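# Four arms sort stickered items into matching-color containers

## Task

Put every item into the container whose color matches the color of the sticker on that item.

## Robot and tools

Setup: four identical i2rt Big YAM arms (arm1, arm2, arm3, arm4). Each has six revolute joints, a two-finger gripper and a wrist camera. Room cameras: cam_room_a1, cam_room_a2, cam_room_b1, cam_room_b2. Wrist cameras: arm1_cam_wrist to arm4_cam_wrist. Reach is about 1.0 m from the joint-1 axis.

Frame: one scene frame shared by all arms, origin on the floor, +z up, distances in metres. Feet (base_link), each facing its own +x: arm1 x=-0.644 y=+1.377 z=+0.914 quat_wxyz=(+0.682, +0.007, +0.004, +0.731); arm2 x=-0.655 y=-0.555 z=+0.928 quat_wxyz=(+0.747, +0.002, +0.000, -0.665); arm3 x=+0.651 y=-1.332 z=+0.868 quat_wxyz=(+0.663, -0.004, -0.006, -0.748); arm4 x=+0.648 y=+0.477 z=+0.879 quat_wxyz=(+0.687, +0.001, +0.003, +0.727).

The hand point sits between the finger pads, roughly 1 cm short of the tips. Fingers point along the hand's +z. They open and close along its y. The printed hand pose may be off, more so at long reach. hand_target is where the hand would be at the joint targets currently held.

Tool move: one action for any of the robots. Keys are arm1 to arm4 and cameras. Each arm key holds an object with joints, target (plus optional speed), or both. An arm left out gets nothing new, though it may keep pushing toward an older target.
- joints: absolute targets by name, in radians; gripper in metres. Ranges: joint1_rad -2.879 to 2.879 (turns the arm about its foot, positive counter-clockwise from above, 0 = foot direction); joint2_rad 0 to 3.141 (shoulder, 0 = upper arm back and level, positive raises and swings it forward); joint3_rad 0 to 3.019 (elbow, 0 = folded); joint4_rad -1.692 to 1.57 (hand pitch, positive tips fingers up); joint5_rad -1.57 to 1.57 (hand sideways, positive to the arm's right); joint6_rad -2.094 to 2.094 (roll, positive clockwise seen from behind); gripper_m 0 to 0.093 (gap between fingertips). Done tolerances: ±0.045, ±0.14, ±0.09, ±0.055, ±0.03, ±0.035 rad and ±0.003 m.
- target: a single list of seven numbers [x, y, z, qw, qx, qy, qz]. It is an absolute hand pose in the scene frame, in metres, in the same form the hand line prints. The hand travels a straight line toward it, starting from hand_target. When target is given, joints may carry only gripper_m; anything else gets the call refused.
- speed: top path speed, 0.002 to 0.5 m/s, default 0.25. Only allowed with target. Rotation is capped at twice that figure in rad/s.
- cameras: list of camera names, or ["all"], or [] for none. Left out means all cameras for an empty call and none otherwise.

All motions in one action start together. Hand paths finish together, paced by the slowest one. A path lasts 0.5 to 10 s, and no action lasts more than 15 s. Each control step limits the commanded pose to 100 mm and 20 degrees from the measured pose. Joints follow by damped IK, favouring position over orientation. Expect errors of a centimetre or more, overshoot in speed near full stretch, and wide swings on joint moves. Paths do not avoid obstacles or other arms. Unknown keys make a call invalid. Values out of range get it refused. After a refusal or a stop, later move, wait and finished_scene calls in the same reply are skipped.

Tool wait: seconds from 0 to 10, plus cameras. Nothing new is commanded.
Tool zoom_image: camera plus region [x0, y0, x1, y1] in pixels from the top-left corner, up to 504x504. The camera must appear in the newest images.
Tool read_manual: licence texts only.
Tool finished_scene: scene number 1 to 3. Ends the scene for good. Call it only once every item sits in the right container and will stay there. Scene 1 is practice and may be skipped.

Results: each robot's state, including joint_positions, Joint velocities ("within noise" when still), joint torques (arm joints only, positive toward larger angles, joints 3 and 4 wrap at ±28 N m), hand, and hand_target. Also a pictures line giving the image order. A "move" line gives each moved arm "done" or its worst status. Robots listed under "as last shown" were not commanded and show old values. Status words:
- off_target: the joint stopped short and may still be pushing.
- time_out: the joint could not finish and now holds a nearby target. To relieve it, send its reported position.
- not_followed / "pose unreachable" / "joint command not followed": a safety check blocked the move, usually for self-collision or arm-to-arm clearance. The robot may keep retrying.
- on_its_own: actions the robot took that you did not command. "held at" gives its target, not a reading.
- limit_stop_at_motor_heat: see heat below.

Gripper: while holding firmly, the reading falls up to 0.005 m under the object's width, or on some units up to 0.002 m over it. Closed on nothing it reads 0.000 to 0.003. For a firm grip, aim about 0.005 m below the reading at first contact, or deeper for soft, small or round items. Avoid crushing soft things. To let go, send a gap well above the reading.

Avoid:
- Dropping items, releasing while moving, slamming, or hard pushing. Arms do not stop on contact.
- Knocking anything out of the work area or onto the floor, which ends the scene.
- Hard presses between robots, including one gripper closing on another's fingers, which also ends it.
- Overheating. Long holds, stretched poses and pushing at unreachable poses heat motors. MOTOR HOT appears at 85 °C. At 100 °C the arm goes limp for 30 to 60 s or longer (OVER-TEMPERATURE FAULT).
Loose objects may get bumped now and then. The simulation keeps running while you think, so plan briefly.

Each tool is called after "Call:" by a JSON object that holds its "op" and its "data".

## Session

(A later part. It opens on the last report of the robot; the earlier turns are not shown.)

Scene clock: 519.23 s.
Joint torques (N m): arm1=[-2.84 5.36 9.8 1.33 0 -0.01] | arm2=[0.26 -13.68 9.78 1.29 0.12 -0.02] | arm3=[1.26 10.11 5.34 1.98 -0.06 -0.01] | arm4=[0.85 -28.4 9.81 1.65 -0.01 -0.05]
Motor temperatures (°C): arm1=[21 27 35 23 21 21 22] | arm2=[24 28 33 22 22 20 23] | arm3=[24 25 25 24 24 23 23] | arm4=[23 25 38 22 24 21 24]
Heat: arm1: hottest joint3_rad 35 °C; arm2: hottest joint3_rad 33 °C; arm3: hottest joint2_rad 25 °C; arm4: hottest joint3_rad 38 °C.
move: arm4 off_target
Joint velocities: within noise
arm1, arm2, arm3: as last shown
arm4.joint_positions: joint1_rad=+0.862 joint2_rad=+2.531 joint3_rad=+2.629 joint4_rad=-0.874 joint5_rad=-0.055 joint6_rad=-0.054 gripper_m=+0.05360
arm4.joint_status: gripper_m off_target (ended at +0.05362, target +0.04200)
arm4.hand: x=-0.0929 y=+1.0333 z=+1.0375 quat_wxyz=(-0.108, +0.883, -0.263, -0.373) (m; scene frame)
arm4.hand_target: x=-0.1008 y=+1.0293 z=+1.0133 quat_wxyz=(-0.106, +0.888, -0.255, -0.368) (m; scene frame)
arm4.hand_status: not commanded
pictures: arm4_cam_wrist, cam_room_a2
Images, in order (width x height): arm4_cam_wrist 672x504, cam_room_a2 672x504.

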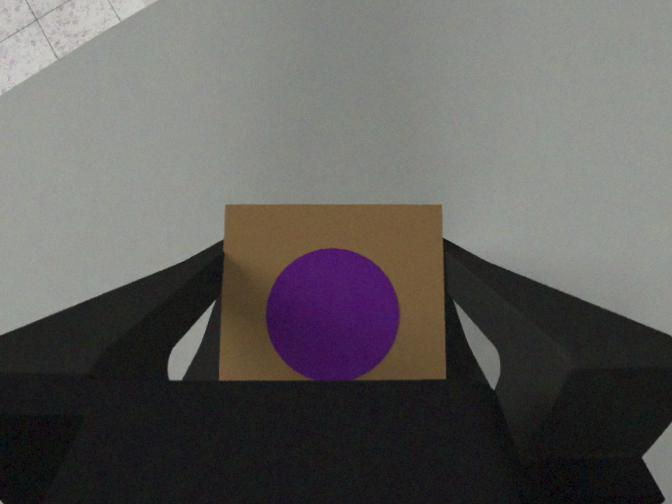

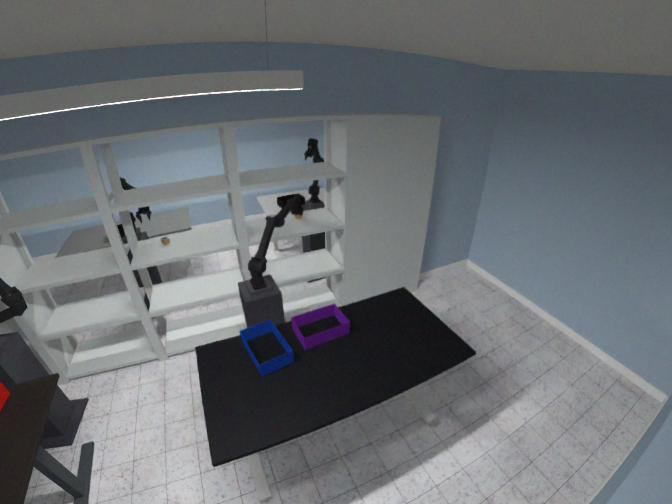

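Call:
{"op": "move", "data": {"arm4": {"target": [-0.09, 1.025, 1.09, 0.1144, -0.8814, 0.2762, 0.3651], "speed": 0.15}, "cameras": ["arm4_cam_wrist", "cam_room_a2"]}}

Call:
{"op": "move", "data": {"arm4": {"target": [0.28, 0.735, 1.15, 0.1144, -0.8814, 0.2762, 0.3651], "speed": 0.25}, "cameras": ["arm4_cam_wrist", "cam_room_a2"]}}

Scene clock: 527.07 s.
Joint torques (N m): arm1=[-1.85 5.13 9.8 1.37 0 -0.04] | arm2=[0.26 -13.63 9.77 1.32 0.12 -0.02] | arm3=[1.2 10.05 5.34 1.95 -0.04 -0.01] | arm4=[1.67 -28.75 13.75 0.75 0.18 0.18]
Motor temperatures (°C): arm1=[21 27 35 23 21 21 22] | arm2=[24 28 33 22 22 20 23] | arm3=[24 25 25 24 24 23 23] | arm4=[23 26 37 22 24 21 25]
Heat: arm1: hottest joint3_rad 35 °C; arm2: hottest joint3_rad 33 °C; arm3: hottest joint2_rad 25 °C; arm4: hottest joint3_rad 37 °C.
move: arm4 off_target
Joint velocities: within noise
arm1, arm2, arm3: as last shown
arm4.joint_positions: joint1_rad=+0.865 joint2_rad=+2.531 joint3_rad=+2.753 joint4_rad=-1.034 joint5_rad=-0.023 joint6_rad=-0.041 gripper_m=+0.05360
arm4.joint_status: not commanded
arm4.hand: x=-0.0802 y=+1.0274 z=+1.0779 quat_wxyz=(-0.113, +0.887, -0.275, -0.354) (m; scene frame)
arm4.hand_target: x=-0.0891 y=+1.0241 z=+1.0901 quat_wxyz=(-0.115, +0.881, -0.276, -0.367) (m; scene frame)
arm4.hand_status: off_target (0.016 m and 1.5 deg from the pose sent, 0.053 m and 2.0 deg at the start)
pictures: arm4_cam_wrist, cam_room_a2
Images, in order (width x height): arm4_cam_wrist 672x504, cam_room_a2 672x504.

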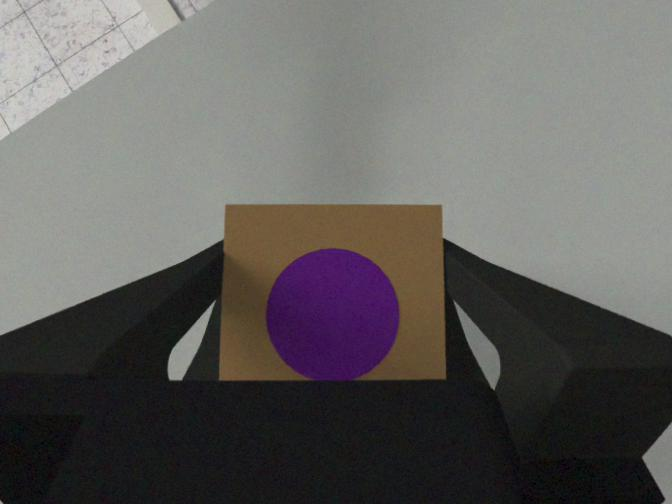

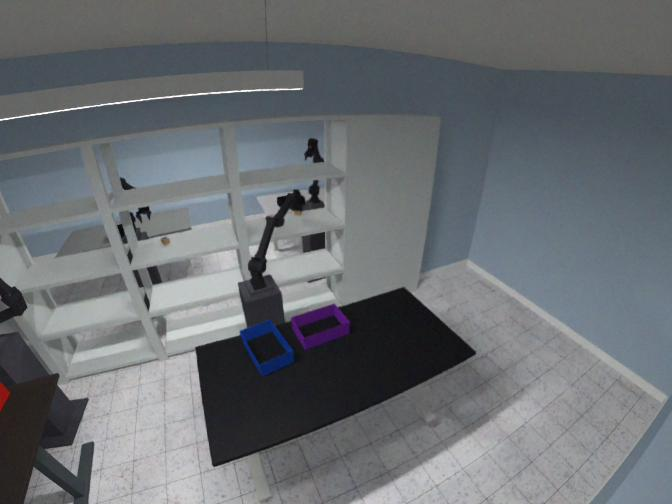

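Scene clock: 529.53 s.
Joint torques (N m): arm1=[-2.37 5.01 9.88 1.17 0.03 -0.03] | arm2=[0.21 -13.51 9.77 1.31 0.12 -0.02] | arm3=[1.2 9.82 5.35 1.96 -0.05 -0.01] | arm4=[1.73 -7.41 9.62 0.8 0.23 0.18]
Motor temperatures (°C): arm1=[21 26 35 23 21 21 22] | arm2=[24 28 33 22 22 20 23] | arm3=[24 25 25 24 24 23 23] | arm4=[23 26 37 22 24 21 25]
Heat: arm1: hottest joint3_rad 35 °C; arm2: hottest joint3_rad 33 °C; arm3: hottest joint2_rad 25 °C; arm4: hottest joint3_rad 37 °C.
move: arm4 done
Joint velocities: within noise
arm1, arm2, arm3: as last shown
arm4.joint_positions: joint1_rad=+0.901 joint2_rad=+1.059 joint3_rad=+0.930 joint4_rad=-0.646 joint5_rad=+0.002 joint6_rad=-0.016 gripper_m=+0.05360
arm4.joint_status: not commanded
arm4.hand: x=+0.2815 y=+0.7381 z=+1.1528 quat_wxyz=(-0.119, +0.880, -0.273, -0.370) (m; scene frame)
arm4.hand_target: x=+0.2800 y=+0.7350 z=+1.1500 quat_wxyz=(-0.114, +0.882, -0.276, -0.365) (m; scene frame)
arm4.hand_status: done (0.004 m and 0.9 deg from the pose sent, 0.470 m and 1.5 deg at the start)
pictures: arm4_cam_wrist, cam_room_a2
Images, in order (width x height): arm4_cam_wrist 672x504, cam_room_a2 672x504.

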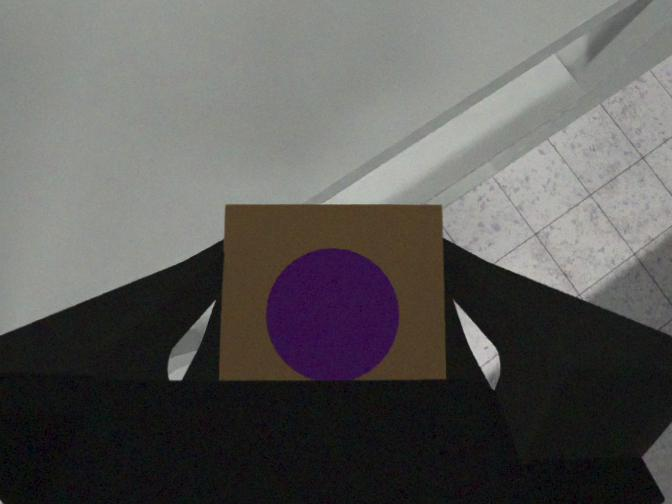

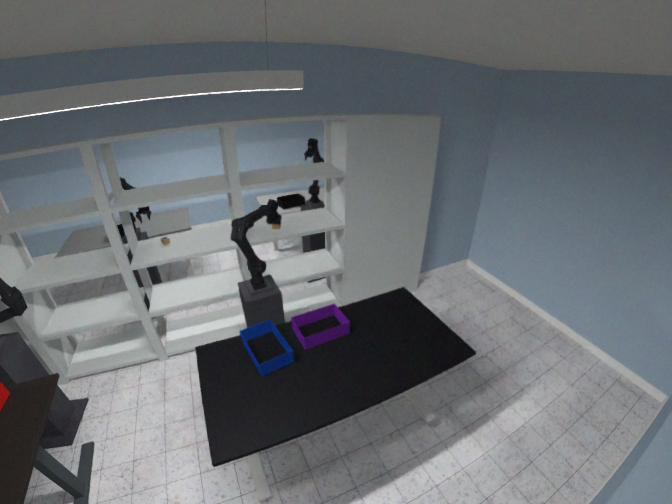

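Call:
{"op": "move", "data": {"arm4": {"joints": {"joint1_rad": -1.14, "joint2_rad": 0.7, "joint3_rad": 1.3, "joint4_rad": -1.2}}, "arm2": {"joints": {"joint2_rad": 0.6, "joint3_rad": 1.4, "joint4_rad": -1.5}}, "cameras": ["arm4_cam_wrist", "cam_room_a2"]}}

Call:
{"op": "move", "data": {"arm4": {"target": [1.14, 0.735, 0.95, 0.3794, -0.2195, 0.8939, 0.0932], "speed": 0.25}, "cameras": ["arm4_cam_wrist", "cam_room_a2"]}}

Scene clock: 556.70 s.
Joint torques (N m): arm1=[-2.61 4.84 9.85 1.24 0 -0.08] | arm2=[0.32 2.26 10.32 1.84 0.13 -0.02] | arm3=[1.32 10.05 5.35 1.94 -0.04 -0.01] | arm4=[0.67 -1.9 8.94 0.92 0 0.15]
Motor temperatures (°C): arm1=[21 26 34 23 21 21 22] | arm2=[23 28 32 22 22 20 23] | arm3=[24 25 25 24 24 23 23] | arm4=[23 25 36 22 24 21 26]
Heat: arm1: hottest joint3_rad 34 °C; arm2: hottest joint3_rad 32 °C; arm3: hottest joint2_rad 25 °C; arm4: hottest joint3_rad 36 °C.
move: arm2 done; arm4 done
Joint velocities: within noise
arm1.joint_positions: joint1_rad=-2.232 joint2_rad=+0.593 joint3_rad=+1.388 joint4_rad=-1.491 joint5_rad=-0.007 joint6_rad=-0.006 gripper_m=+0.07496
arm1.joint_status: not commanded
arm1.hand: x=-0.4679 y=+1.2638 z=+1.4244 quat_wxyz=(-0.398, -0.260, -0.871, +0.123) (m; scene frame)
arm1.hand_target: x=-0.4691 y=+1.2621 z=+1.4271 quat_wxyz=(-0.396, -0.262, -0.871, +0.126) (m; scene frame)
arm1.hand_status: not commanded
arm2.joint_positions: joint1_rad=+2.070 joint2_rad=+0.591 joint3_rad=+1.388 joint4_rad=-1.488 joint5_rad=+0.000 joint6_rad=+0.006 gripper_m=+0.07492
arm2.joint_status: all done
arm2.hand: x=-0.4911 y=-0.4406 z=+1.4433 quat_wxyz=(-0.407, +0.271, -0.862, -0.132) (m; scene frame)
arm2.hand_target: x=-0.4902 y=-0.4418 z=+1.4448 quat_wxyz=(-0.404, +0.273, -0.864, -0.126) (m; scene frame)
arm2.hand_status: not commanded
arm3.joint_positions: joint1_rad=+0.075 joint2_rad=+0.276 joint3_rad=+1.523 joint4_rad=-1.599 joint5_rad=-0.185 joint6_rad=-0.597 gripper_m=+0.09396
arm3.joint_status: not commanded
arm3.hand: x=+0.6803 y=-1.3506 z=+1.4452 quat_wxyz=(-0.326, -0.350, -0.735, +0.481) (m; scene frame)
arm3.hand_target: x=+0.6804 y=-1.3484 z=+1.4507 quat_wxyz=(-0.328, -0.347, -0.731, +0.487) (m; scene frame)
arm3.hand_status: not commanded
arm4.joint_positions: joint1_rad=-1.136 joint2_rad=+0.712 joint3_rad=+1.293 joint4_rad=-1.190 joint5_rad=+0.008 joint6_rad=-0.014 gripper_m=+0.05360
arm4.joint_status: all done
arm4.hand: x=+0.9162 y=+0.6193 z=+1.3758 quat_wxyz=(-0.448, +0.221, -0.860, -0.105) (m; scene frame)
arm4.hand_target: x=+0.9108 y=+0.6155 z=+1.3807 quat_wxyz=(-0.451, +0.214, -0.860, -0.109) (m; scene frame)
arm4.hand_status: not commanded
pictures: arm4_cam_wrist, cam_room_a2
Images, in order (width x height): arm4_cam_wrist 672x504, cam_room_a2 672x504.

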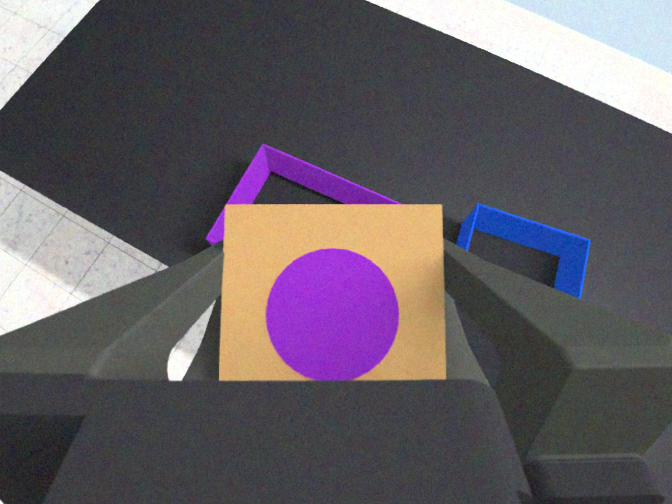

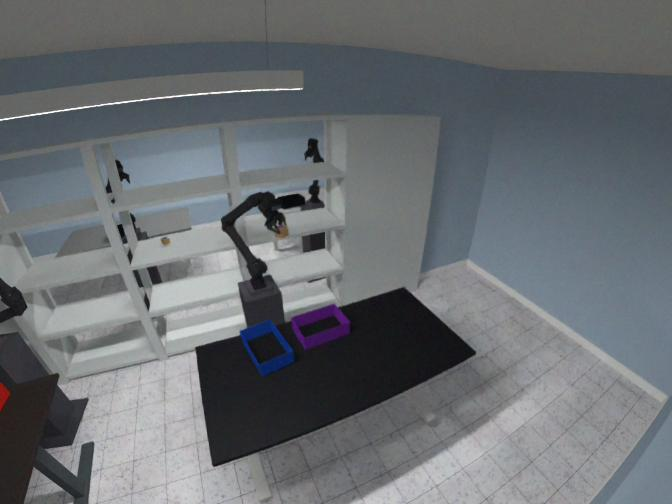

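Scene clock: 559.50 s.
Joint torques (N m): arm1=[-2.49 5.13 9.77 1.37 -0.04 -0.09] | arm2=[0.38 2.26 10.36 1.81 0.12 -0.02] | arm3=[1.32 10.11 5.33 1.99 -0.04 0] | arm4=[-0.03 -14.04 9.98 1.74 -0.02 0.15]
Motor temperatures (°C): arm1=[21 26 34 23 21 21 22] | arm2=[23 28 33 22 22 20 23] | arm3=[24 25 25 24 24 23 23] | arm4=[23 25 36 22 24 21 26]
Heat: arm1: hottest joint3_rad 34 °C; arm2: hottest joint3_rad 33 °C; arm3: hottest joint2_rad 25 °C; arm4: hottest joint3_rad 36 °C.
move: arm4 off_target
Joint velocities: within noise
arm1, arm2, arm3: as last shown
arm4.joint_positions: joint1_rad=-1.136 joint2_rad=+1.596 joint3_rad=+0.789 joint4_rad=-0.023 joint5_rad=+0.004 joint6_rad=-0.013 gripper_m=+0.05360
arm4.joint_status: not commanded
arm4.hand: x=+1.1156 y=+0.7263 z=+0.9260 quat_wxyz=(-0.350, +0.232, -0.904, -0.083) (m; scene frame)
arm4.hand_target: x=+1.1385 y=+0.7340 z=+0.9508 quat_wxyz=(-0.379, +0.220, -0.894, -0.093) (m; scene frame)
arm4.hand_status: off_target (0.035 m and 4.1 deg from the pose sent, 0.495 m and 8.9 deg at the start)
pictures: arm4_cam_wrist, cam_room_a2
Images, in order (width x height): arm4_cam_wrist 672x504, cam_room_a2 672x504.

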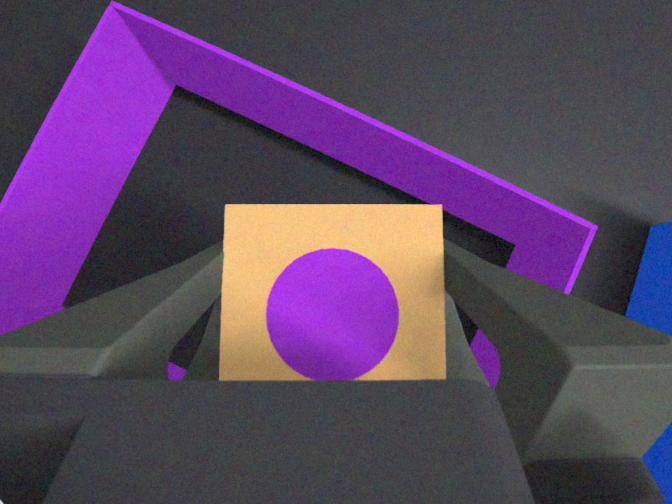

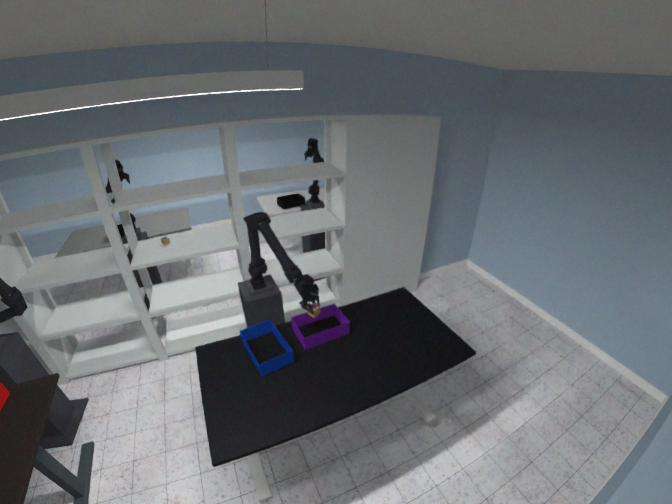

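Call:
{"op": "move", "data": {"arm4": {"target": [1.15, 0.773, 0.86, 0.4036, -0.2419, 0.8753, 0.1115], "speed": 0.12}, "cameras": ["arm4_cam_wrist", "cam_room_a2"]}}

Scene clock: 571.40 s.
Joint torques (N m): arm1=[-2.49 4.42 9.83 1.47 0 -0.05] | arm2=[0.38 2.2 10.32 1.83 0.12 -0.02] | arm3=[1.2 10.11 5.35 1.98 -0.04 -0.02] | arm4=[0.97 -15.03 7.69 1.87 0 0.11]
Motor temperatures (°C): arm1=[21 26 34 23 21 21 22] | arm2=[23 27 33 22 22 20 23] | arm3=[24 25 25 24 24 23 23] | arm4=[23 24 36 22 24 21 26]
Heat: arm1: hottest joint3_rad 34 °C; arm2: hottest joint3_rad 33 °C; arm3: hottest joint2_rad 25 °C; arm4: hottest joint3_rad 36 °C.
move: arm4 off_target
Joint velocities: within noise
arm1, arm2, arm3: as last shown
arm4.joint_positions: joint1_rad=-1.103 joint2_rad=+1.858 joint3_rad=+0.800 joint4_rad=+0.314 joint5_rad=-0.004 joint6_rad=-0.012 gripper_m=+0.05360
arm4.joint_status: not commanded
arm4.hand: x=+1.1344 y=+0.7591 z=+0.8506 quat_wxyz=(-0.386, +0.244, -0.884, -0.102) (m; scene frame)
arm4.hand_target: x=+1.1491 y=+0.7725 z=+0.8605 quat_wxyz=(-0.403, +0.242, -0.875, -0.112) (m; scene frame)
arm4.hand_status: off_target (0.023 m and 2.5 deg from the pose sent, 0.088 m and 7.8 deg at the start)
pictures: arm4_cam_wrist, cam_room_a2
Images, in order (width x height): arm4_cam_wrist 672x504, cam_room_a2 672x504.

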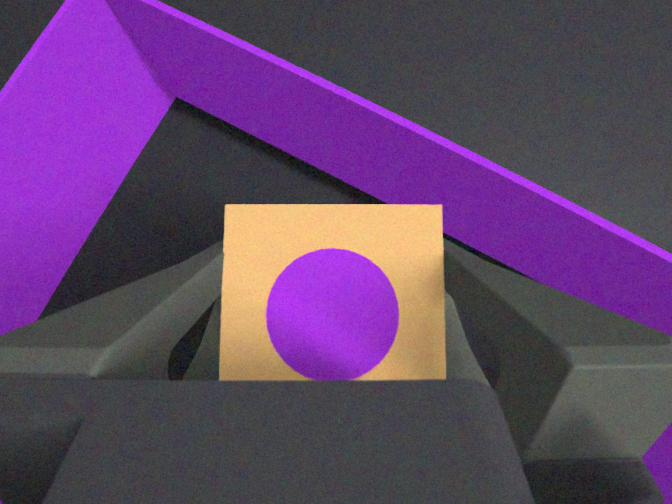

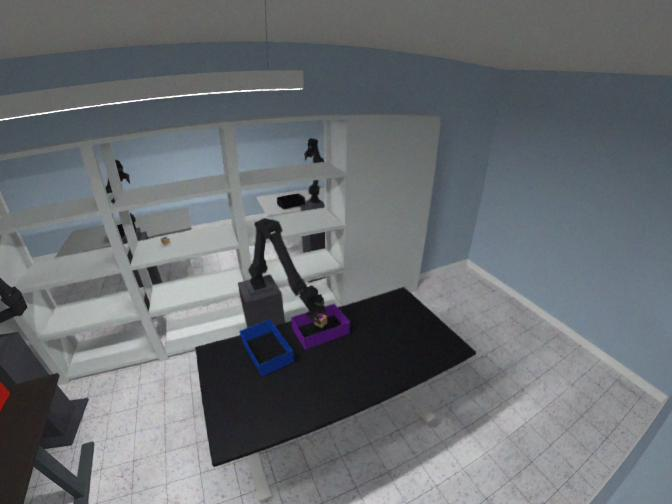

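Call:
{"op": "move", "data": {"arm4": {"target": [1.148, 0.773, 0.80, 0.4036, -0.2419, 0.8753, 0.1115], "speed": 0.1}, "cameras": ["arm4_cam_wrist"]}}

Call:
{"op": "move", "data": {"arm4": {"target": [1.148, 0.773, 0.777, 0.4036, -0.2419, 0.8753, 0.1115], "speed": 0.05}, "cameras": ["arm4_cam_wrist", "cam_room_a2"]}}

Call:
{"op": "zoom_image", "data": {"camera": "cam_room_a2", "region": [270, 270, 370, 345]}}

Scene clock: 576.97 s.
Joint torques (N m): arm1=[-2.08 4.72 9.7 1.22 -0.01 -0.07] | arm2=[0.21 2.14 10.36 1.8 0.13 -0.02] | arm3=[1.2 10.05 5.37 1.95 -0.04 0] | arm4=[1.73 -15.44 6.26 1.87 0.08 0.14]
Motor temperatures (°C): arm1=[21 26 34 23 21 21 22] | arm2=[23 27 33 22 22 20 23] | arm3=[24 25 25 24 24 23 23] | arm4=[23 24 35 22 24 21 26]
Heat: arm1: hottest joint3_rad 34 °C; arm2: hottest joint3_rad 33 °C; arm3: hottest joint2_rad 25 °C; arm4: hottest joint3_rad 35 °C.
move: arm4 off_target
Joint velocities: within noise
arm1, arm2, arm3: as last shown
arm4.joint_positions: joint1_rad=-1.103 joint2_rad=+2.019 joint3_rad=+0.811 joint4_rad=+0.473 joint5_rad=-0.004 joint6_rad=-0.012 gripper_m=+0.05360
arm4.joint_status: not commanded
arm4.hand: x=+1.1366 y=+0.7603 z=+0.7960 quat_wxyz=(-0.390, +0.244, -0.882, -0.103) (m; scene frame)
arm4.hand_target: x=+1.1474 y=+0.7727 z=+0.8003 quat_wxyz=(-0.403, +0.242, -0.875, -0.112) (m; scene frame)
arm4.hand_status: off_target (0.018 m and 2.0 deg from the pose sent, 0.054 m and 2.5 deg at the start)
pictures: arm4_cam_wrist
Images, in order (width x height): arm4_cam_wrist 672x504.

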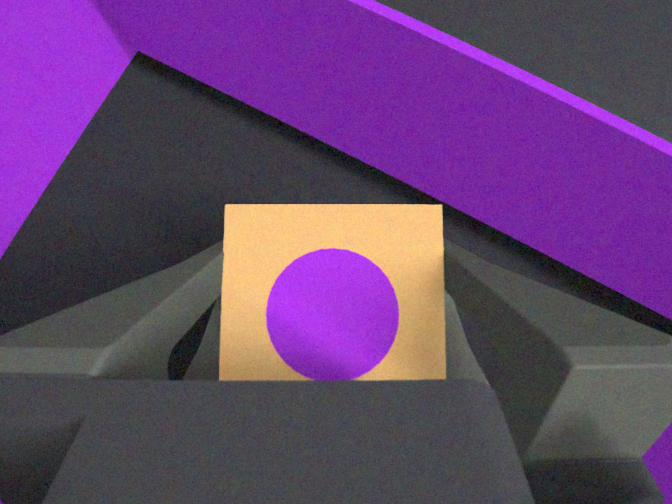

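Scene clock: 578.00 s.
Joint torques (N m): arm1=[-2.49 5.13 9.81 1.36 -0.02 -0.04] | arm2=[0.38 2.14 10.32 1.81 0.11 -0.03] | arm3=[1.38 10.05 5.35 1.94 -0.05 -0.01] | arm4=[1.38 -15.79 5.65 1.83 0.02 0.12]
Motor temperatures (°C): arm1=[21 25 34 23 21 21 22] | arm2=[23 27 33 22 22 20 23] | arm3=[24 25 25 24 24 23 23] | arm4=[22 24 35 22 24 21 26]
Heat: arm1: hottest joint3_rad 34 °C; arm2: hottest joint3_rad 33 °C; arm3: hottest joint2_rad 25 °C; arm4: hottest joint3_rad 35 °C.
move: arm4 off_target
Joint velocities: within noise
arm1, arm2, arm3: as last shown
arm4.joint_positions: joint1_rad=-1.103 joint2_rad=+2.082 joint3_rad=+0.824 joint4_rad=+0.527 joint5_rad=-0.004 joint6_rad=-0.012 gripper_m=+0.05360
arm4.joint_status: not commanded
arm4.hand: x=+1.1382 y=+0.7613 z=+0.7759 quat_wxyz=(-0.392, +0.243, -0.881, -0.104) (m; scene frame)
arm4.hand_target: x=+1.1475 y=+0.7727 z=+0.7773 quat_wxyz=(-0.403, +0.242, -0.875, -0.112) (m; scene frame)
arm4.hand_status: off_target (0.015 m and 1.7 deg from the pose sent, 0.026 m and 2.0 deg at the start)
pictures: arm4_cam_wrist, cam_room_a2
Images, in order (width x height): arm4_cam_wrist 672x504, cam_room_a2 672x504.

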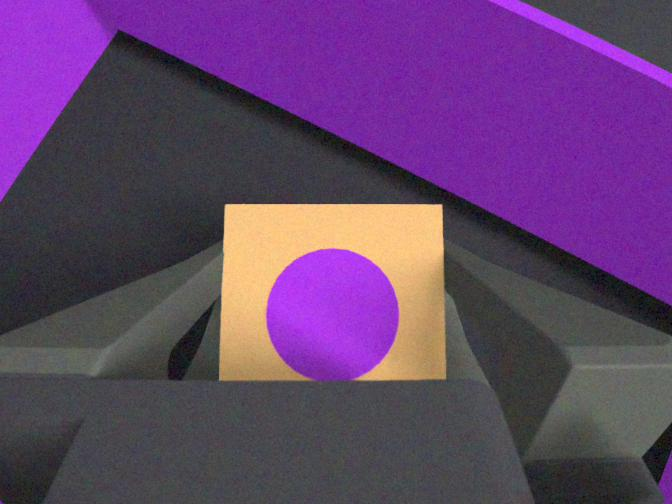

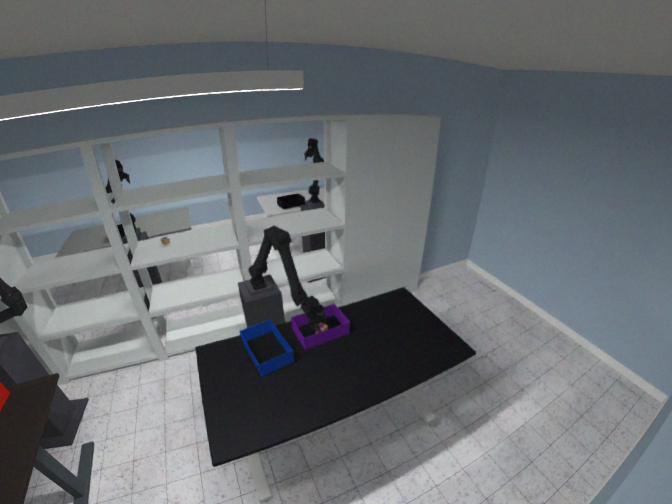

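Scaled by 5.040.

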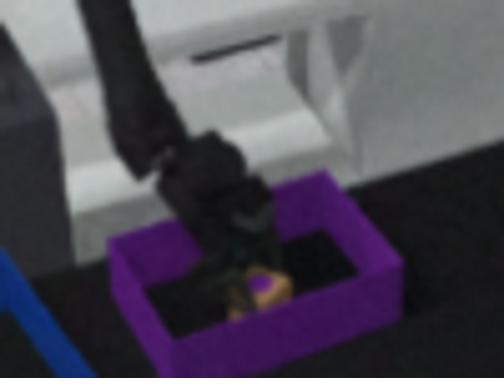

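Call:
{"op": "move", "data": {"arm4": {"target": [1.148, 0.773, 0.757, 0.4036, -0.2419, 0.8753, 0.1115], "speed": 0.05}, "cameras": ["arm4_cam_wrist"]}}

Call:
{"op": "move", "data": {"arm4": {"target": [1.148, 0.773, 0.742, 0.4036, -0.2419, 0.8753, 0.1115], "speed": 0.05}, "cameras": ["arm4_cam_wrist", "cam_room_a2"]}}

Call:
{"op": "zoom_image", "data": {"camera": "cam_room_a2", "region": [270, 270, 370, 345]}}

Scene clock: 585.53 s.
Joint torques (N m): arm1=[-2.43 4.25 9.65 1.31 0 -0.04] | arm2=[0.38 2.2 10.37 1.87 0.12 -0.02] | arm3=[1.14 10.11 5.34 1.98 -0.06 -0.01] | arm4=[1.67 -15.09 5.09 1.76 0.1 0.12]
Motor temperatures (°C): arm1=[21 25 34 23 21 21 22] | arm2=[23 27 33 22 22 20 23] | arm3=[24 25 25 24 24 23 23] | arm4=[22 24 35 22 24 21 26]
Heat: arm1: hottest joint3_rad 34 °C; arm2: hottest joint3_rad 33 °C; arm3: hottest joint2_rad 25 °C; arm4: hottest joint3_rad 35 °C.
move: arm4 off_target
Joint velocities: within noise
arm1, arm2, arm3: as last shown
arm4.joint_positions: joint1_rad=-1.103 joint2_rad=+2.130 joint3_rad=+0.842 joint4_rad=+0.574 joint5_rad=-0.004 joint6_rad=-0.012 gripper_m=+0.05360
arm4.joint_status: not commanded
arm4.hand: x=+1.1429 y=+0.7641 z=+0.7635 quat_wxyz=(-0.399, +0.243, -0.878, -0.106) (m; scene frame)
arm4.hand_target: x=+1.1476 y=+0.7728 z=+0.7572 quat_wxyz=(-0.403, +0.242, -0.875, -0.112) (m; scene frame)
arm4.hand_status: off_target (0.012 m and 0.8 deg from the pose sent, 0.024 m and 1.7 deg at the start)
pictures: arm4_cam_wrist
Images, in order (width x height): arm4_cam_wrist 672x504.

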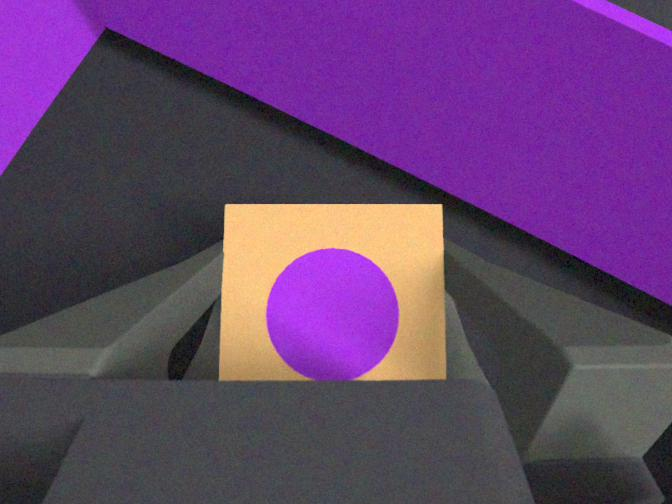

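Scene clock: 586.50 s.
Joint torques (N m): arm1=[-3.08 5.01 9.84 1.16 0.04 -0.01] | arm2=[0.38 2.26 10.33 1.83 0.12 -0.03] | arm3=[1.32 10.11 5.33 1.94 -0.05 -0.02] | arm4=[1.73 -13.63 4.51 1.46 0.05 0.12]
Motor temperatures (°C): arm1=[21 25 34 23 21 21 22] | arm2=[23 27 33 22 22 20 23] | arm3=[24 25 25 24 24 23 23] | arm4=[22 24 34 22 24 21 26]
Heat: arm1: hottest joint3_rad 34 °C; arm2: hottest joint3_rad 33 °C; arm3: hottest joint2_rad 25 °C; arm4: hottest joint3_rad 34 °C.
move: arm4 off_target
Joint velocities: within noise
arm1, arm2, arm3: as last shown
arm4.joint_positions: joint1_rad=-1.103 joint2_rad=+2.152 joint3_rad=+0.859 joint4_rad=+0.617 joint5_rad=-0.004 joint6_rad=-0.011 gripper_m=+0.05360
arm4.joint_status: not commanded
arm4.hand: x=+1.1521 y=+0.7694 z=+0.7644 quat_wxyz=(-0.416, +0.240, -0.870, -0.111) (m; scene frame)
arm4.hand_target: x=+1.1471 y=+0.7723 z=+0.7428 quat_wxyz=(-0.404, +0.242, -0.875, -0.111) (m; scene frame)
arm4.hand_status: off_target (0.023 m and 1.5 deg from the pose sent, 0.024 m and 0.8 deg at the start)
pictures: arm4_cam_wrist, cam_room_a2
Images, in order (width x height): arm4_cam_wrist 672x504, cam_room_a2 672x504.

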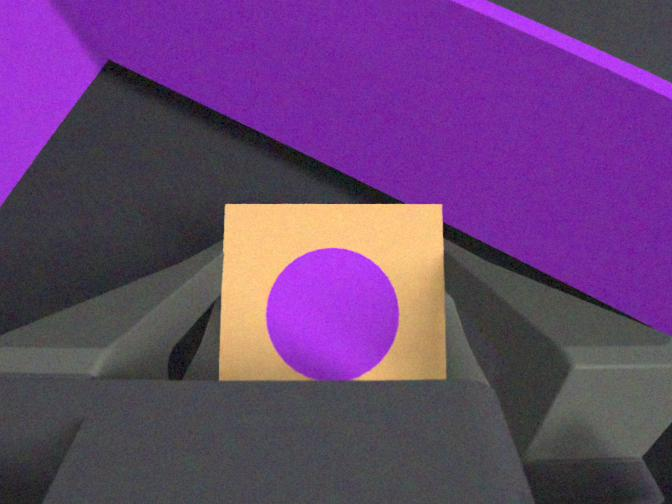

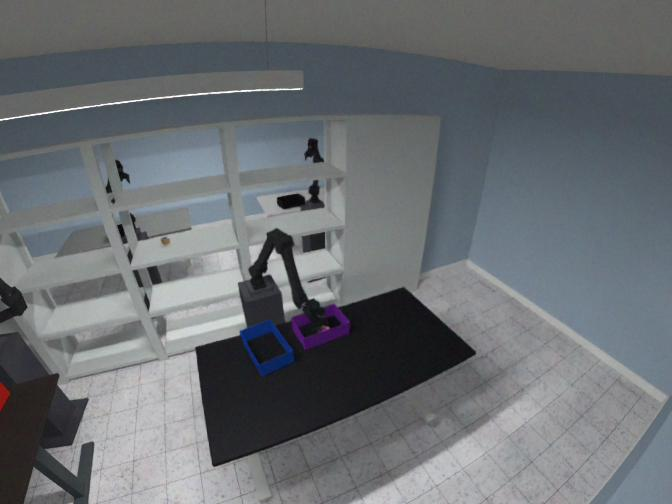

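Scaled by 5.040.

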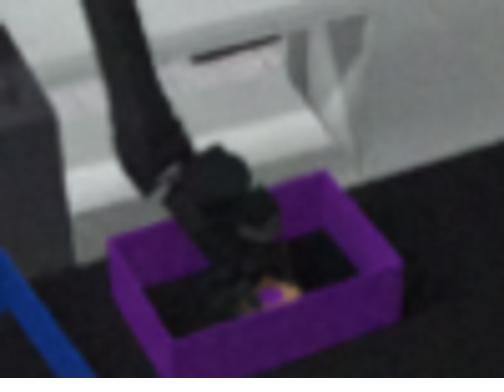

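Call:
{"op": "move", "data": {"arm4": {"joints": {"gripper_m": 0.08}, "target": [1.152, 0.770, 0.766, 0.4036, -0.2419, 0.8753, 0.1115]}, "cameras": ["arm4_cam_wrist"]}}

Call:
{"op": "move", "data": {"arm4": {"target": [1.05, 0.715, 0.93, 0.4036, -0.2419, 0.8753, 0.1115], "speed": 0.2}, "cameras": ["arm4_cam_wrist", "cam_room_a2"]}}

Scene clock: 591.63 s.
Joint torques (N m): arm1=[-2.26 4.89 9.68 1.42 -0.01 -0.03] | arm2=[0.38 2.2 10.3 1.81 0.12 -0.03] | arm3=[1.32 10.05 5.35 1.92 -0.04 -0.01] | arm4=[0.56 -19.6 4 0.9 -0.04 0.05]
Motor temperatures (°C): arm1=[21 25 34 23 21 21 22] | arm2=[23 27 33 22 22 20 23] | arm3=[24 25 25 24 24 23 23] | arm4=[22 24 34 22 24 21 26]
Heat: arm1: hottest joint3_rad 34 °C; arm2: hottest joint3_rad 33 °C; arm3: hottest joint2_rad 25 °C; arm4: hottest joint3_rad 34 °C.
move: arm4 off_target
Joint velocities: within noise
arm1, arm2, arm3: as last shown
arm4.joint_positions: joint1_rad=-1.103 joint2_rad=+2.153 joint3_rad=+0.859 joint4_rad=+0.581 joint5_rad=-0.009 joint6_rad=-0.011 gripper_m=+0.07991
arm4.joint_status: all done
arm4.hand: x=+1.1464 y=+0.7671 z=+0.7569 quat_wxyz=(-0.399, +0.243, -0.878, -0.109) (m; scene frame)
arm4.hand_target: x=+1.1520 y=+0.7699 z=+0.7661 quat_wxyz=(-0.404, +0.242, -0.875, -0.111) (m; scene frame)
arm4.hand_status: off_target (0.011 m and 0.7 deg from the pose sent, 0.002 m and 1.5 deg at the start)
pictures: arm4_cam_wrist
Images, in order (width x height): arm4_cam_wrist 672x504.

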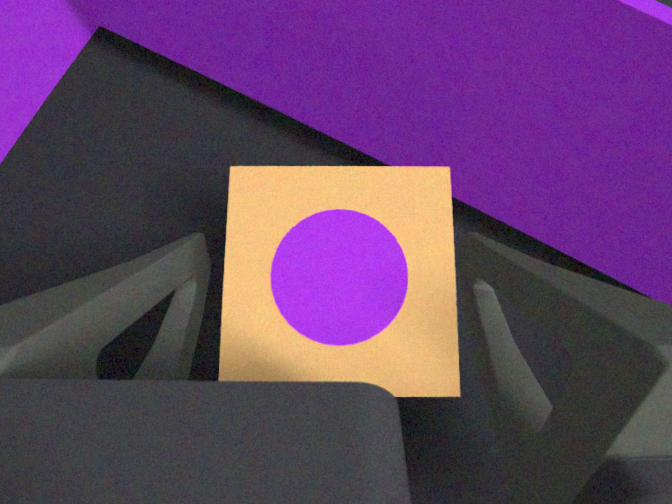

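Scene clock: 593.30 s.
Joint torques (N m): arm1=[-2.96 4.25 9.81 1.06 0.01 -0.1] | arm2=[0.38 2.2 10.33 1.81 0.12 -0.02] | arm3=[1.38 10.17 5.34 1.94 -0.06 -0.01] | arm4=[1.38 -10.11 6.05 0.9 0.2 0.12]
Motor temperatures (°C): arm1=[21 25 34 23 21 21 22] | arm2=[23 27 33 22 22 20 23] | arm3=[24 25 25 24 24 23 23] | arm4=[22 24 34 22 24 21 26]
Heat: arm1: hottest joint3_rad 34 °C; arm2: hottest joint3_rad 33 °C; arm3: hottest joint2_rad 25 °C; arm4: hottest joint3_rad 34 °C.
move: arm4 done
Joint velocities: within noise
arm1.joint_positions: joint1_rad=-2.232 joint2_rad=+0.593 joint3_rad=+1.388 joint4_rad=-1.491 joint5_rad=-0.007 joint6_rad=-0.006 gripper_m=+0.07496
arm1.joint_status: not commanded
arm1.hand: x=-0.4679 y=+1.2638 z=+1.4244 quat_wxyz=(-0.398, -0.260, -0.871, +0.123) (m; scene frame)
arm1.hand_target: x=-0.4691 y=+1.2621 z=+1.4271 quat_wxyz=(-0.396, -0.262, -0.871, +0.126) (m; scene frame)
arm1.hand_status: not commanded
arm2.joint_positions: joint1_rad=+2.070 joint2_rad=+0.591 joint3_rad=+1.388 joint4_rad=-1.488 joint5_rad=+0.000 joint6_rad=+0.006 gripper_m=+0.07492
arm2.joint_status: not commanded
arm2.hand: x=-0.4911 y=-0.4406 z=+1.4433 quat_wxyz=(-0.407, +0.271, -0.862, -0.132) (m; scene frame)
arm2.hand_target: x=-0.4902 y=-0.4418 z=+1.4448 quat_wxyz=(-0.404, +0.273, -0.864, -0.126) (m; scene frame)
arm2.hand_status: not commanded
arm3.joint_positions: joint1_rad=+0.075 joint2_rad=+0.276 joint3_rad=+1.523 joint4_rad=-1.599 joint5_rad=-0.185 joint6_rad=-0.597 gripper_m=+0.09396
arm3.joint_status: not commanded
arm3.hand: x=+0.6803 y=-1.3506 z=+1.4452 quat_wxyz=(-0.326, -0.350, -0.735, +0.481) (m; scene frame)
arm3.hand_target: x=+0.6804 y=-1.3484 z=+1.4507 quat_wxyz=(-0.328, -0.347, -0.731, +0.487) (m; scene frame)
arm3.hand_status: not commanded
arm4.joint_positions: joint1_rad=-1.103 joint2_rad=+1.447 joint3_rad=+0.545 joint4_rad=+0.224 joint5_rad=-0.009 joint6_rad=-0.011 gripper_m=+0.07991
arm4.joint_status: not commanded
arm4.hand: x=+1.0553 y=+0.7144 z=+0.9373 quat_wxyz=(-0.414, +0.241, -0.870, -0.113) (m; scene frame)
arm4.hand_target: x=+1.0500 y=+0.7149 z=+0.9301 quat_wxyz=(-0.404, +0.242, -0.875, -0.111) (m; scene frame)
arm4.hand_status: done (0.009 m and 1.3 deg from the pose sent, 0.205 m and 0.7 deg at the start)
pictures: arm4_cam_wrist, cam_room_a2
Images, in order (width x height): arm4_cam_wrist 672x504, cam_room_a2 672x504.

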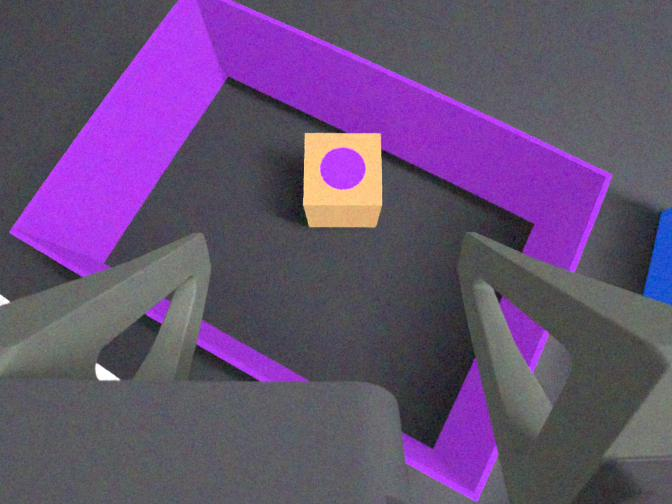

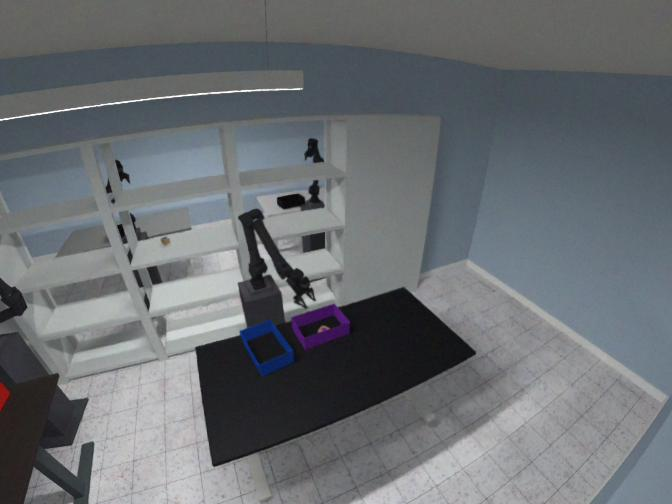

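Call:
{"op": "move", "data": {"arm4": {"joints": {"joint2_rad": 0.7, "joint3_rad": 1.2, "joint4_rad": -1.1}}}}

Call:
{"op": "move", "data": {"arm4": {"joints": {"joint1_rad": 2.2, "gripper_m": 0.093}}}}

Call:
{"op": "move", "data": {"arm4": {"target": [0.010, -0.083, 1.095, -0.1388, -0.8459, -0.2667, 0.4403], "speed": 0.25}}}

Call:
{"op": "wait", "data": {"seconds": 0.3, "cameras": ["arm4_cam_wrist", "cam_room_a2"]}}

Scene clock: 610.70 s.
Joint torques (N m): arm1=[-2.84 4.95 9.87 1.2 0 -0.05] | arm2=[0.44 2.26 10.35 1.83 0.12 -0.02] | arm3=[1.26 9.99 5.33 1.94 -0.05 -0.01] | arm4=[1.32 -1.61 8.81 0.91 0.21 0.13]
Motor temperatures (°C): arm1=[21 25 34 23 21 21 22] | arm2=[23 26 33 22 22 20 23] | arm3=[24 25 25 24 24 23 23] | arm4=[22 24 34 22 24 21 25]
Heat: arm1: hottest joint3_rad 34 °C; arm2: hottest joint3_rad 33 °C; arm3: hottest joint2_rad 25 °C; arm4: hottest joint3_rad 34 °C.
move: arm4 done
Joint velocities: within noise
arm1, arm2, arm3: as last shown
arm4.joint_positions: joint1_rad=-1.103 joint2_rad=+0.702 joint3_rad=+1.199 joint4_rad=-1.088 joint5_rad=-0.009 joint6_rad=-0.011 gripper_m=+0.07991
arm4.joint_status: all done
arm4.hand: x=+0.9236 y=+0.6385 z=+1.3492 quat_wxyz=(-0.452, +0.236, -0.852, -0.122) (m; scene frame)
arm4.hand_target: x=+0.9206 y=+0.6389 z=+1.3479 quat_wxyz=(-0.447, +0.236, -0.854, -0.123) (m; scene frame)
arm4.hand_status: not commanded
pictures: none

Scene clock: 613.13 s.
Joint torques (N m): arm1=[-2.78 5.07 9.8 1.31 0 -0.02] | arm2=[0.38 2.2 10.36 1.8 0.12 -0.03] | arm3=[1.44 9.99 5.35 1.98 -0.04 -0.01] | arm4=[1.26 -1.49 8.84 0.76 0.23 0.11]
Motor temperatures (°C): arm1=[21 25 34 23 21 21 22] | arm2=[23 26 33 22 22 20 23] | arm3=[24 25 25 24 24 23 23] | arm4=[22 24 33 22 24 21 25]
Heat: arm1: hottest joint3_rad 34 °C; arm2: hottest joint3_rad 33 °C; arm3: hottest joint2_rad 25 °C; arm4: hottest joint3_rad 33 °C.
move: arm4 done
Joint velocities: within noise
arm1, arm2, arm3: as last shown
arm4.joint_positions: joint1_rad=+2.197 joint2_rad=+0.702 joint3_rad=+1.199 joint4_rad=-1.088 joint5_rad=-0.009 joint6_rad=-0.011 gripper_m=+0.09294
arm4.joint_status: all done
arm4.hand: x=+0.4050 y=+0.2785 z=+1.3529 quat_wxyz=(+0.159, +0.828, +0.301, -0.445) (m; scene frame)
arm4.hand_target: x=+0.4072 y=+0.2796 z=+1.3516 quat_wxyz=(+0.159, +0.831, +0.300, -0.441) (m; scene frame)
arm4.hand_status: not commanded
pictures: none

Scene clock: 616.40 s.
Joint torques (N m): arm1=[-2.61 5.01 9.65 1.22 -0.01 -0.05] | arm2=[0.32 2.14 10.33 1.84 0.12 -0.03] | arm3=[1.2 10.11 5.31 1.92 -0.05 -0.01] | arm4=[1.96 -23.77 13.42 0.88 0.24 0.15]
Motor temperatures (°C): arm1=[21 25 34 23 21 21 22] | arm2=[23 26 33 22 22 20 23] | arm3=[24 25 25 24 24 23 23] | arm4=[22 24 34 22 24 21 25]
Heat: arm1: hottest joint3_rad 34 °C; arm2: hottest joint3_rad 33 °C; arm3: hottest joint2_rad 25 °C; arm4: hottest joint3_rad 34 °C.
move: arm4 off_target
Joint velocities: within noise
arm1, arm2, arm3: as last shown
arm4.joint_positions: joint1_rad=+2.248 joint2_rad=+2.085 joint3_rad=+1.871 joint4_rad=-0.429 joint5_rad=+0.104 joint6_rad=+0.063 gripper_m=+0.09294
arm4.joint_status: not commanded
arm4.hand: x=+0.0153 y=-0.0688 z=+1.0828 quat_wxyz=(+0.131, +0.850, +0.272, -0.433) (m; scene frame)
arm4.hand_target: x=+0.0110 y=-0.0822 z=+1.0952 quat_wxyz=(+0.139, +0.846, +0.267, -0.441) (m; scene frame)
arm4.hand_status: off_target (0.019 m and 1.4 deg from the pose sent, 0.594 m and 5.1 deg at the start)
pictures: none

Scene clock: 616.70 s.
Joint torques (N m): arm1=[-2.43 4.31 9.78 1.21 -0.03 -0.07] | arm2=[0.38 2.26 10.36 1.8 0.12 -0.02] | arm3=[1.26 10.11 5.37 1.98 -0.04 -0.01] | arm4=[1.55 -23.82 13.39 0.81 0.24 0.15]
Motor temperatures (°C): arm1=[21 25 34 23 21 21 22] | arm2=[23 26 33 22 22 20 23] | arm3=[24 25 25 24 24 23 23] | arm4=[22 24 34 22 24 21 25]
Heat: arm1: hottest joint3_rad 34 °C; arm2: hottest joint3_rad 33 °C; arm3: hottest joint2_rad 25 °C; arm4: hottest joint3_rad 34 °C.
Joint velocities: within noise
arm1.joint_positions: joint1_rad=-2.232 joint2_rad=+0.593 joint3_rad=+1.388 joint4_rad=-1.491 joint5_rad=-0.007 joint6_rad=-0.006 gripper_m=+0.07496
arm1.joint_status: not commanded
arm1.hand: x=-0.4679 y=+1.2638 z=+1.4244 quat_wxyz=(-0.398, -0.260, -0.871, +0.123) (m; scene frame)
arm1.hand_target: x=-0.4691 y=+1.2621 z=+1.4271 quat_wxyz=(-0.396, -0.262, -0.871, +0.126) (m; scene frame)
arm1.hand_status: not commanded
arm2.joint_positions: joint1_rad=+2.070 joint2_rad=+0.591 joint3_rad=+1.388 joint4_rad=-1.488 joint5_rad=+0.000 joint6_rad=+0.006 gripper_m=+0.07492
arm2.joint_status: not commanded
arm2.hand: x=-0.4911 y=-0.4406 z=+1.4433 quat_wxyz=(-0.407, +0.271, -0.862, -0.132) (m; scene frame)
arm2.hand_target: x=-0.4902 y=-0.4418 z=+1.4448 quat_wxyz=(-0.404, +0.273, -0.864, -0.126) (m; scene frame)
arm2.hand_status: not commanded
arm3.joint_positions: joint1_rad=+0.075 joint2_rad=+0.276 joint3_rad=+1.523 joint4_rad=-1.599 joint5_rad=-0.185 joint6_rad=-0.597 gripper_m=+0.09396
arm3.joint_status: not commanded
arm3.hand: x=+0.6803 y=-1.3506 z=+1.4452 quat_wxyz=(-0.326, -0.350, -0.735, +0.481) (m; scene frame)
arm3.hand_target: x=+0.6804 y=-1.3484 z=+1.4507 quat_wxyz=(-0.328, -0.347, -0.731, +0.487) (m; scene frame)
arm3.hand_status: not commanded
arm4.joint_positions: joint1_rad=+2.248 joint2_rad=+2.085 joint3_rad=+1.871 joint4_rad=-0.429 joint5_rad=+0.104 joint6_rad=+0.063 gripper_m=+0.09294
arm4.joint_status: not commanded
arm4.hand: x=+0.0153 y=-0.0688 z=+1.0828 quat_wxyz=(+0.131, +0.850, +0.272, -0.433) (m; scene frame)
arm4.hand_target: x=+0.0110 y=-0.0822 z=+1.0952 quat_wxyz=(+0.139, +0.846, +0.267, -0.441) (m; scene frame)
arm4.hand_status: off_target (0.019 m and 1.4 deg from the pose sent, 0.594 m and 5.1 deg at the start)
wait: 0.30 s; at rest by 0.27 s
pictures: arm4_cam_wrist, cam_room_a2
Images, in order (width x height): arm4_cam_wrist 672x504, cam_room_a2 672x504.

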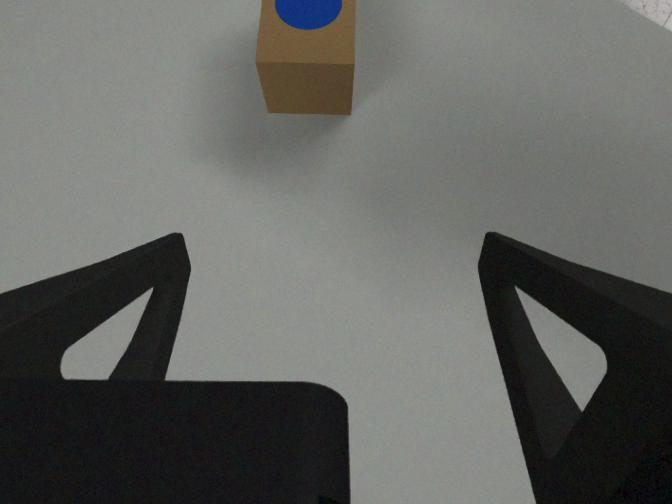

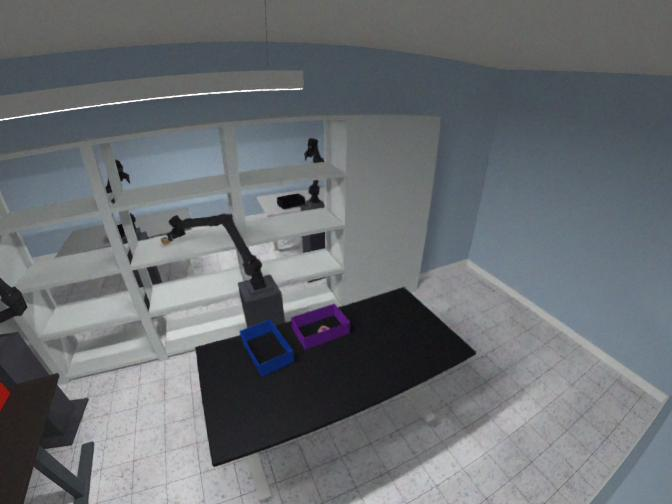

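Call:
{"op": "move", "data": {"arm4": {"target": [-0.049, -0.141, 1.055, -0.1638, -0.8033, -0.2572, 0.5117], "speed": 0.15}}}

Call:
{"op": "wait", "data": {"seconds": 0.3, "cameras": ["arm4_cam_wrist"]}}

Scene clock: 629.27 s.
Joint torques (N m): arm1=[-3.02 4.6 9.66 1.29 0 -0.03] | arm2=[0.32 2.14 10.35 1.83 0.12 -0.03] | arm3=[1.32 9.99 5.31 1.96 -0.05 -0.01] | arm4=[1.32 -26.23 13.59 1.72 0.23 -0.04]
Motor temperatures (°C): arm1=[21 25 34 23 21 21 22] | arm2=[23 26 33 22 22 20 23] | arm3=[24 25 25 24 24 23 23] | arm4=[22 25 36 22 24 21 25]
Heat: arm1: hottest joint3_rad 34 °C; arm2: hottest joint3_rad 33 °C; arm3: hottest joint2_rad 25 °C; arm4: hottest joint3_rad 36 °C.
move: arm4 off_target
Joint velocities: within noise
arm1, arm2, arm3: as last shown
arm4.joint_positions: joint1_rad=+2.253 joint2_rad=+2.320 joint3_rad=+2.085 joint4_rad=-0.253 joint5_rad=+0.112 joint6_rad=+0.063 gripper_m=+0.09294
arm4.joint_status: not commanded
arm4.hand: x=-0.0426 y=-0.1252 z=+1.0418 quat_wxyz=(+0.157, +0.816, +0.256, -0.495) (m; scene frame)
arm4.hand_target: x=-0.0474 y=-0.1395 z=+1.0551 quat_wxyz=(+0.164, +0.803, +0.257, -0.512) (m; scene frame)
arm4.hand_status: off_target (0.022 m and 2.5 deg from the pose sent, 0.101 m and 11.3 deg at the start)
pictures: none

Scene clock: 629.57 s.
Joint torques (N m): arm1=[-2.73 4.72 9.92 1.36 -0.01 -0.04] | arm2=[0.32 2.08 10.35 1.81 0.12 -0.03] | arm3=[1.38 10.05 5.29 1.96 -0.05 -0.01] | arm4=[1.55 -26.52 13.45 1.8 0.24 0]
Motor temperatures (°C): arm1=[21 25 34 23 21 21 22] | arm2=[23 26 33 22 22 20 23] | arm3=[24 25 25 24 24 23 23] | arm4=[22 25 36 22 24 21 25]
Heat: arm1: hottest joint3_rad 34 °C; arm2: hottest joint3_rad 33 °C; arm3: hottest joint2_rad 25 °C; arm4: hottest joint3_rad 36 °C.
Joint velocities: within noise
arm1.joint_positions: joint1_rad=-2.232 joint2_rad=+0.593 joint3_rad=+1.388 joint4_rad=-1.491 joint5_rad=-0.007 joint6_rad=-0.006 gripper_m=+0.07496
arm1.joint_status: not commanded
arm1.hand: x=-0.4679 y=+1.2638 z=+1.4244 quat_wxyz=(-0.398, -0.260, -0.871, +0.123) (m; scene frame)
arm1.hand_target: x=-0.4691 y=+1.2621 z=+1.4271 quat_wxyz=(-0.396, -0.262, -0.871, +0.126) (m; scene frame)
arm1.hand_status: not commanded
arm2.joint_positions: joint1_rad=+2.070 joint2_rad=+0.591 joint3_rad=+1.388 joint4_rad=-1.488 joint5_rad=+0.000 joint6_rad=+0.006 gripper_m=+0.07492
arm2.joint_status: not commanded
arm2.hand: x=-0.4911 y=-0.4406 z=+1.4433 quat_wxyz=(-0.407, +0.271, -0.862, -0.132) (m; scene frame)
arm2.hand_target: x=-0.4902 y=-0.4418 z=+1.4448 quat_wxyz=(-0.404, +0.273, -0.864, -0.126) (m; scene frame)
arm2.hand_status: not commanded
arm3.joint_positions: joint1_rad=+0.075 joint2_rad=+0.276 joint3_rad=+1.523 joint4_rad=-1.599 joint5_rad=-0.185 joint6_rad=-0.597 gripper_m=+0.09396
arm3.joint_status: not commanded
arm3.hand: x=+0.6803 y=-1.3506 z=+1.4452 quat_wxyz=(-0.326, -0.350, -0.735, +0.481) (m; scene frame)
arm3.hand_target: x=+0.6804 y=-1.3484 z=+1.4507 quat_wxyz=(-0.328, -0.347, -0.731, +0.487) (m; scene frame)
arm3.hand_status: not commanded
arm4.joint_positions: joint1_rad=+2.253 joint2_rad=+2.320 joint3_rad=+2.085 joint4_rad=-0.253 joint5_rad=+0.112 joint6_rad=+0.063 gripper_m=+0.09294
arm4.joint_status: not commanded
arm4.hand: x=-0.0426 y=-0.1252 z=+1.0418 quat_wxyz=(+0.157, +0.816, +0.256, -0.495) (m; scene frame)
arm4.hand_target: x=-0.0474 y=-0.1395 z=+1.0551 quat_wxyz=(+0.164, +0.803, +0.257, -0.512) (m; scene frame)
arm4.hand_status: off_target (0.022 m and 2.5 deg from the pose sent, 0.101 m and 11.3 deg at the start)
wait: 0.30 s; at rest by 0.27 s
pictures: arm4_cam_wrist
Images, in order (width x height): arm4_cam_wrist 672x504.

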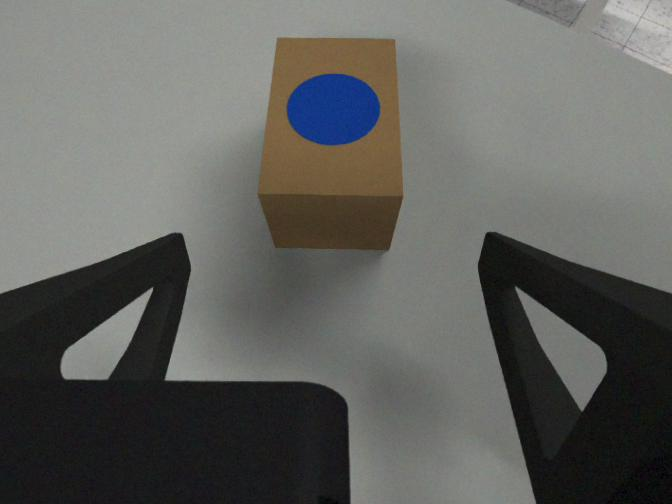

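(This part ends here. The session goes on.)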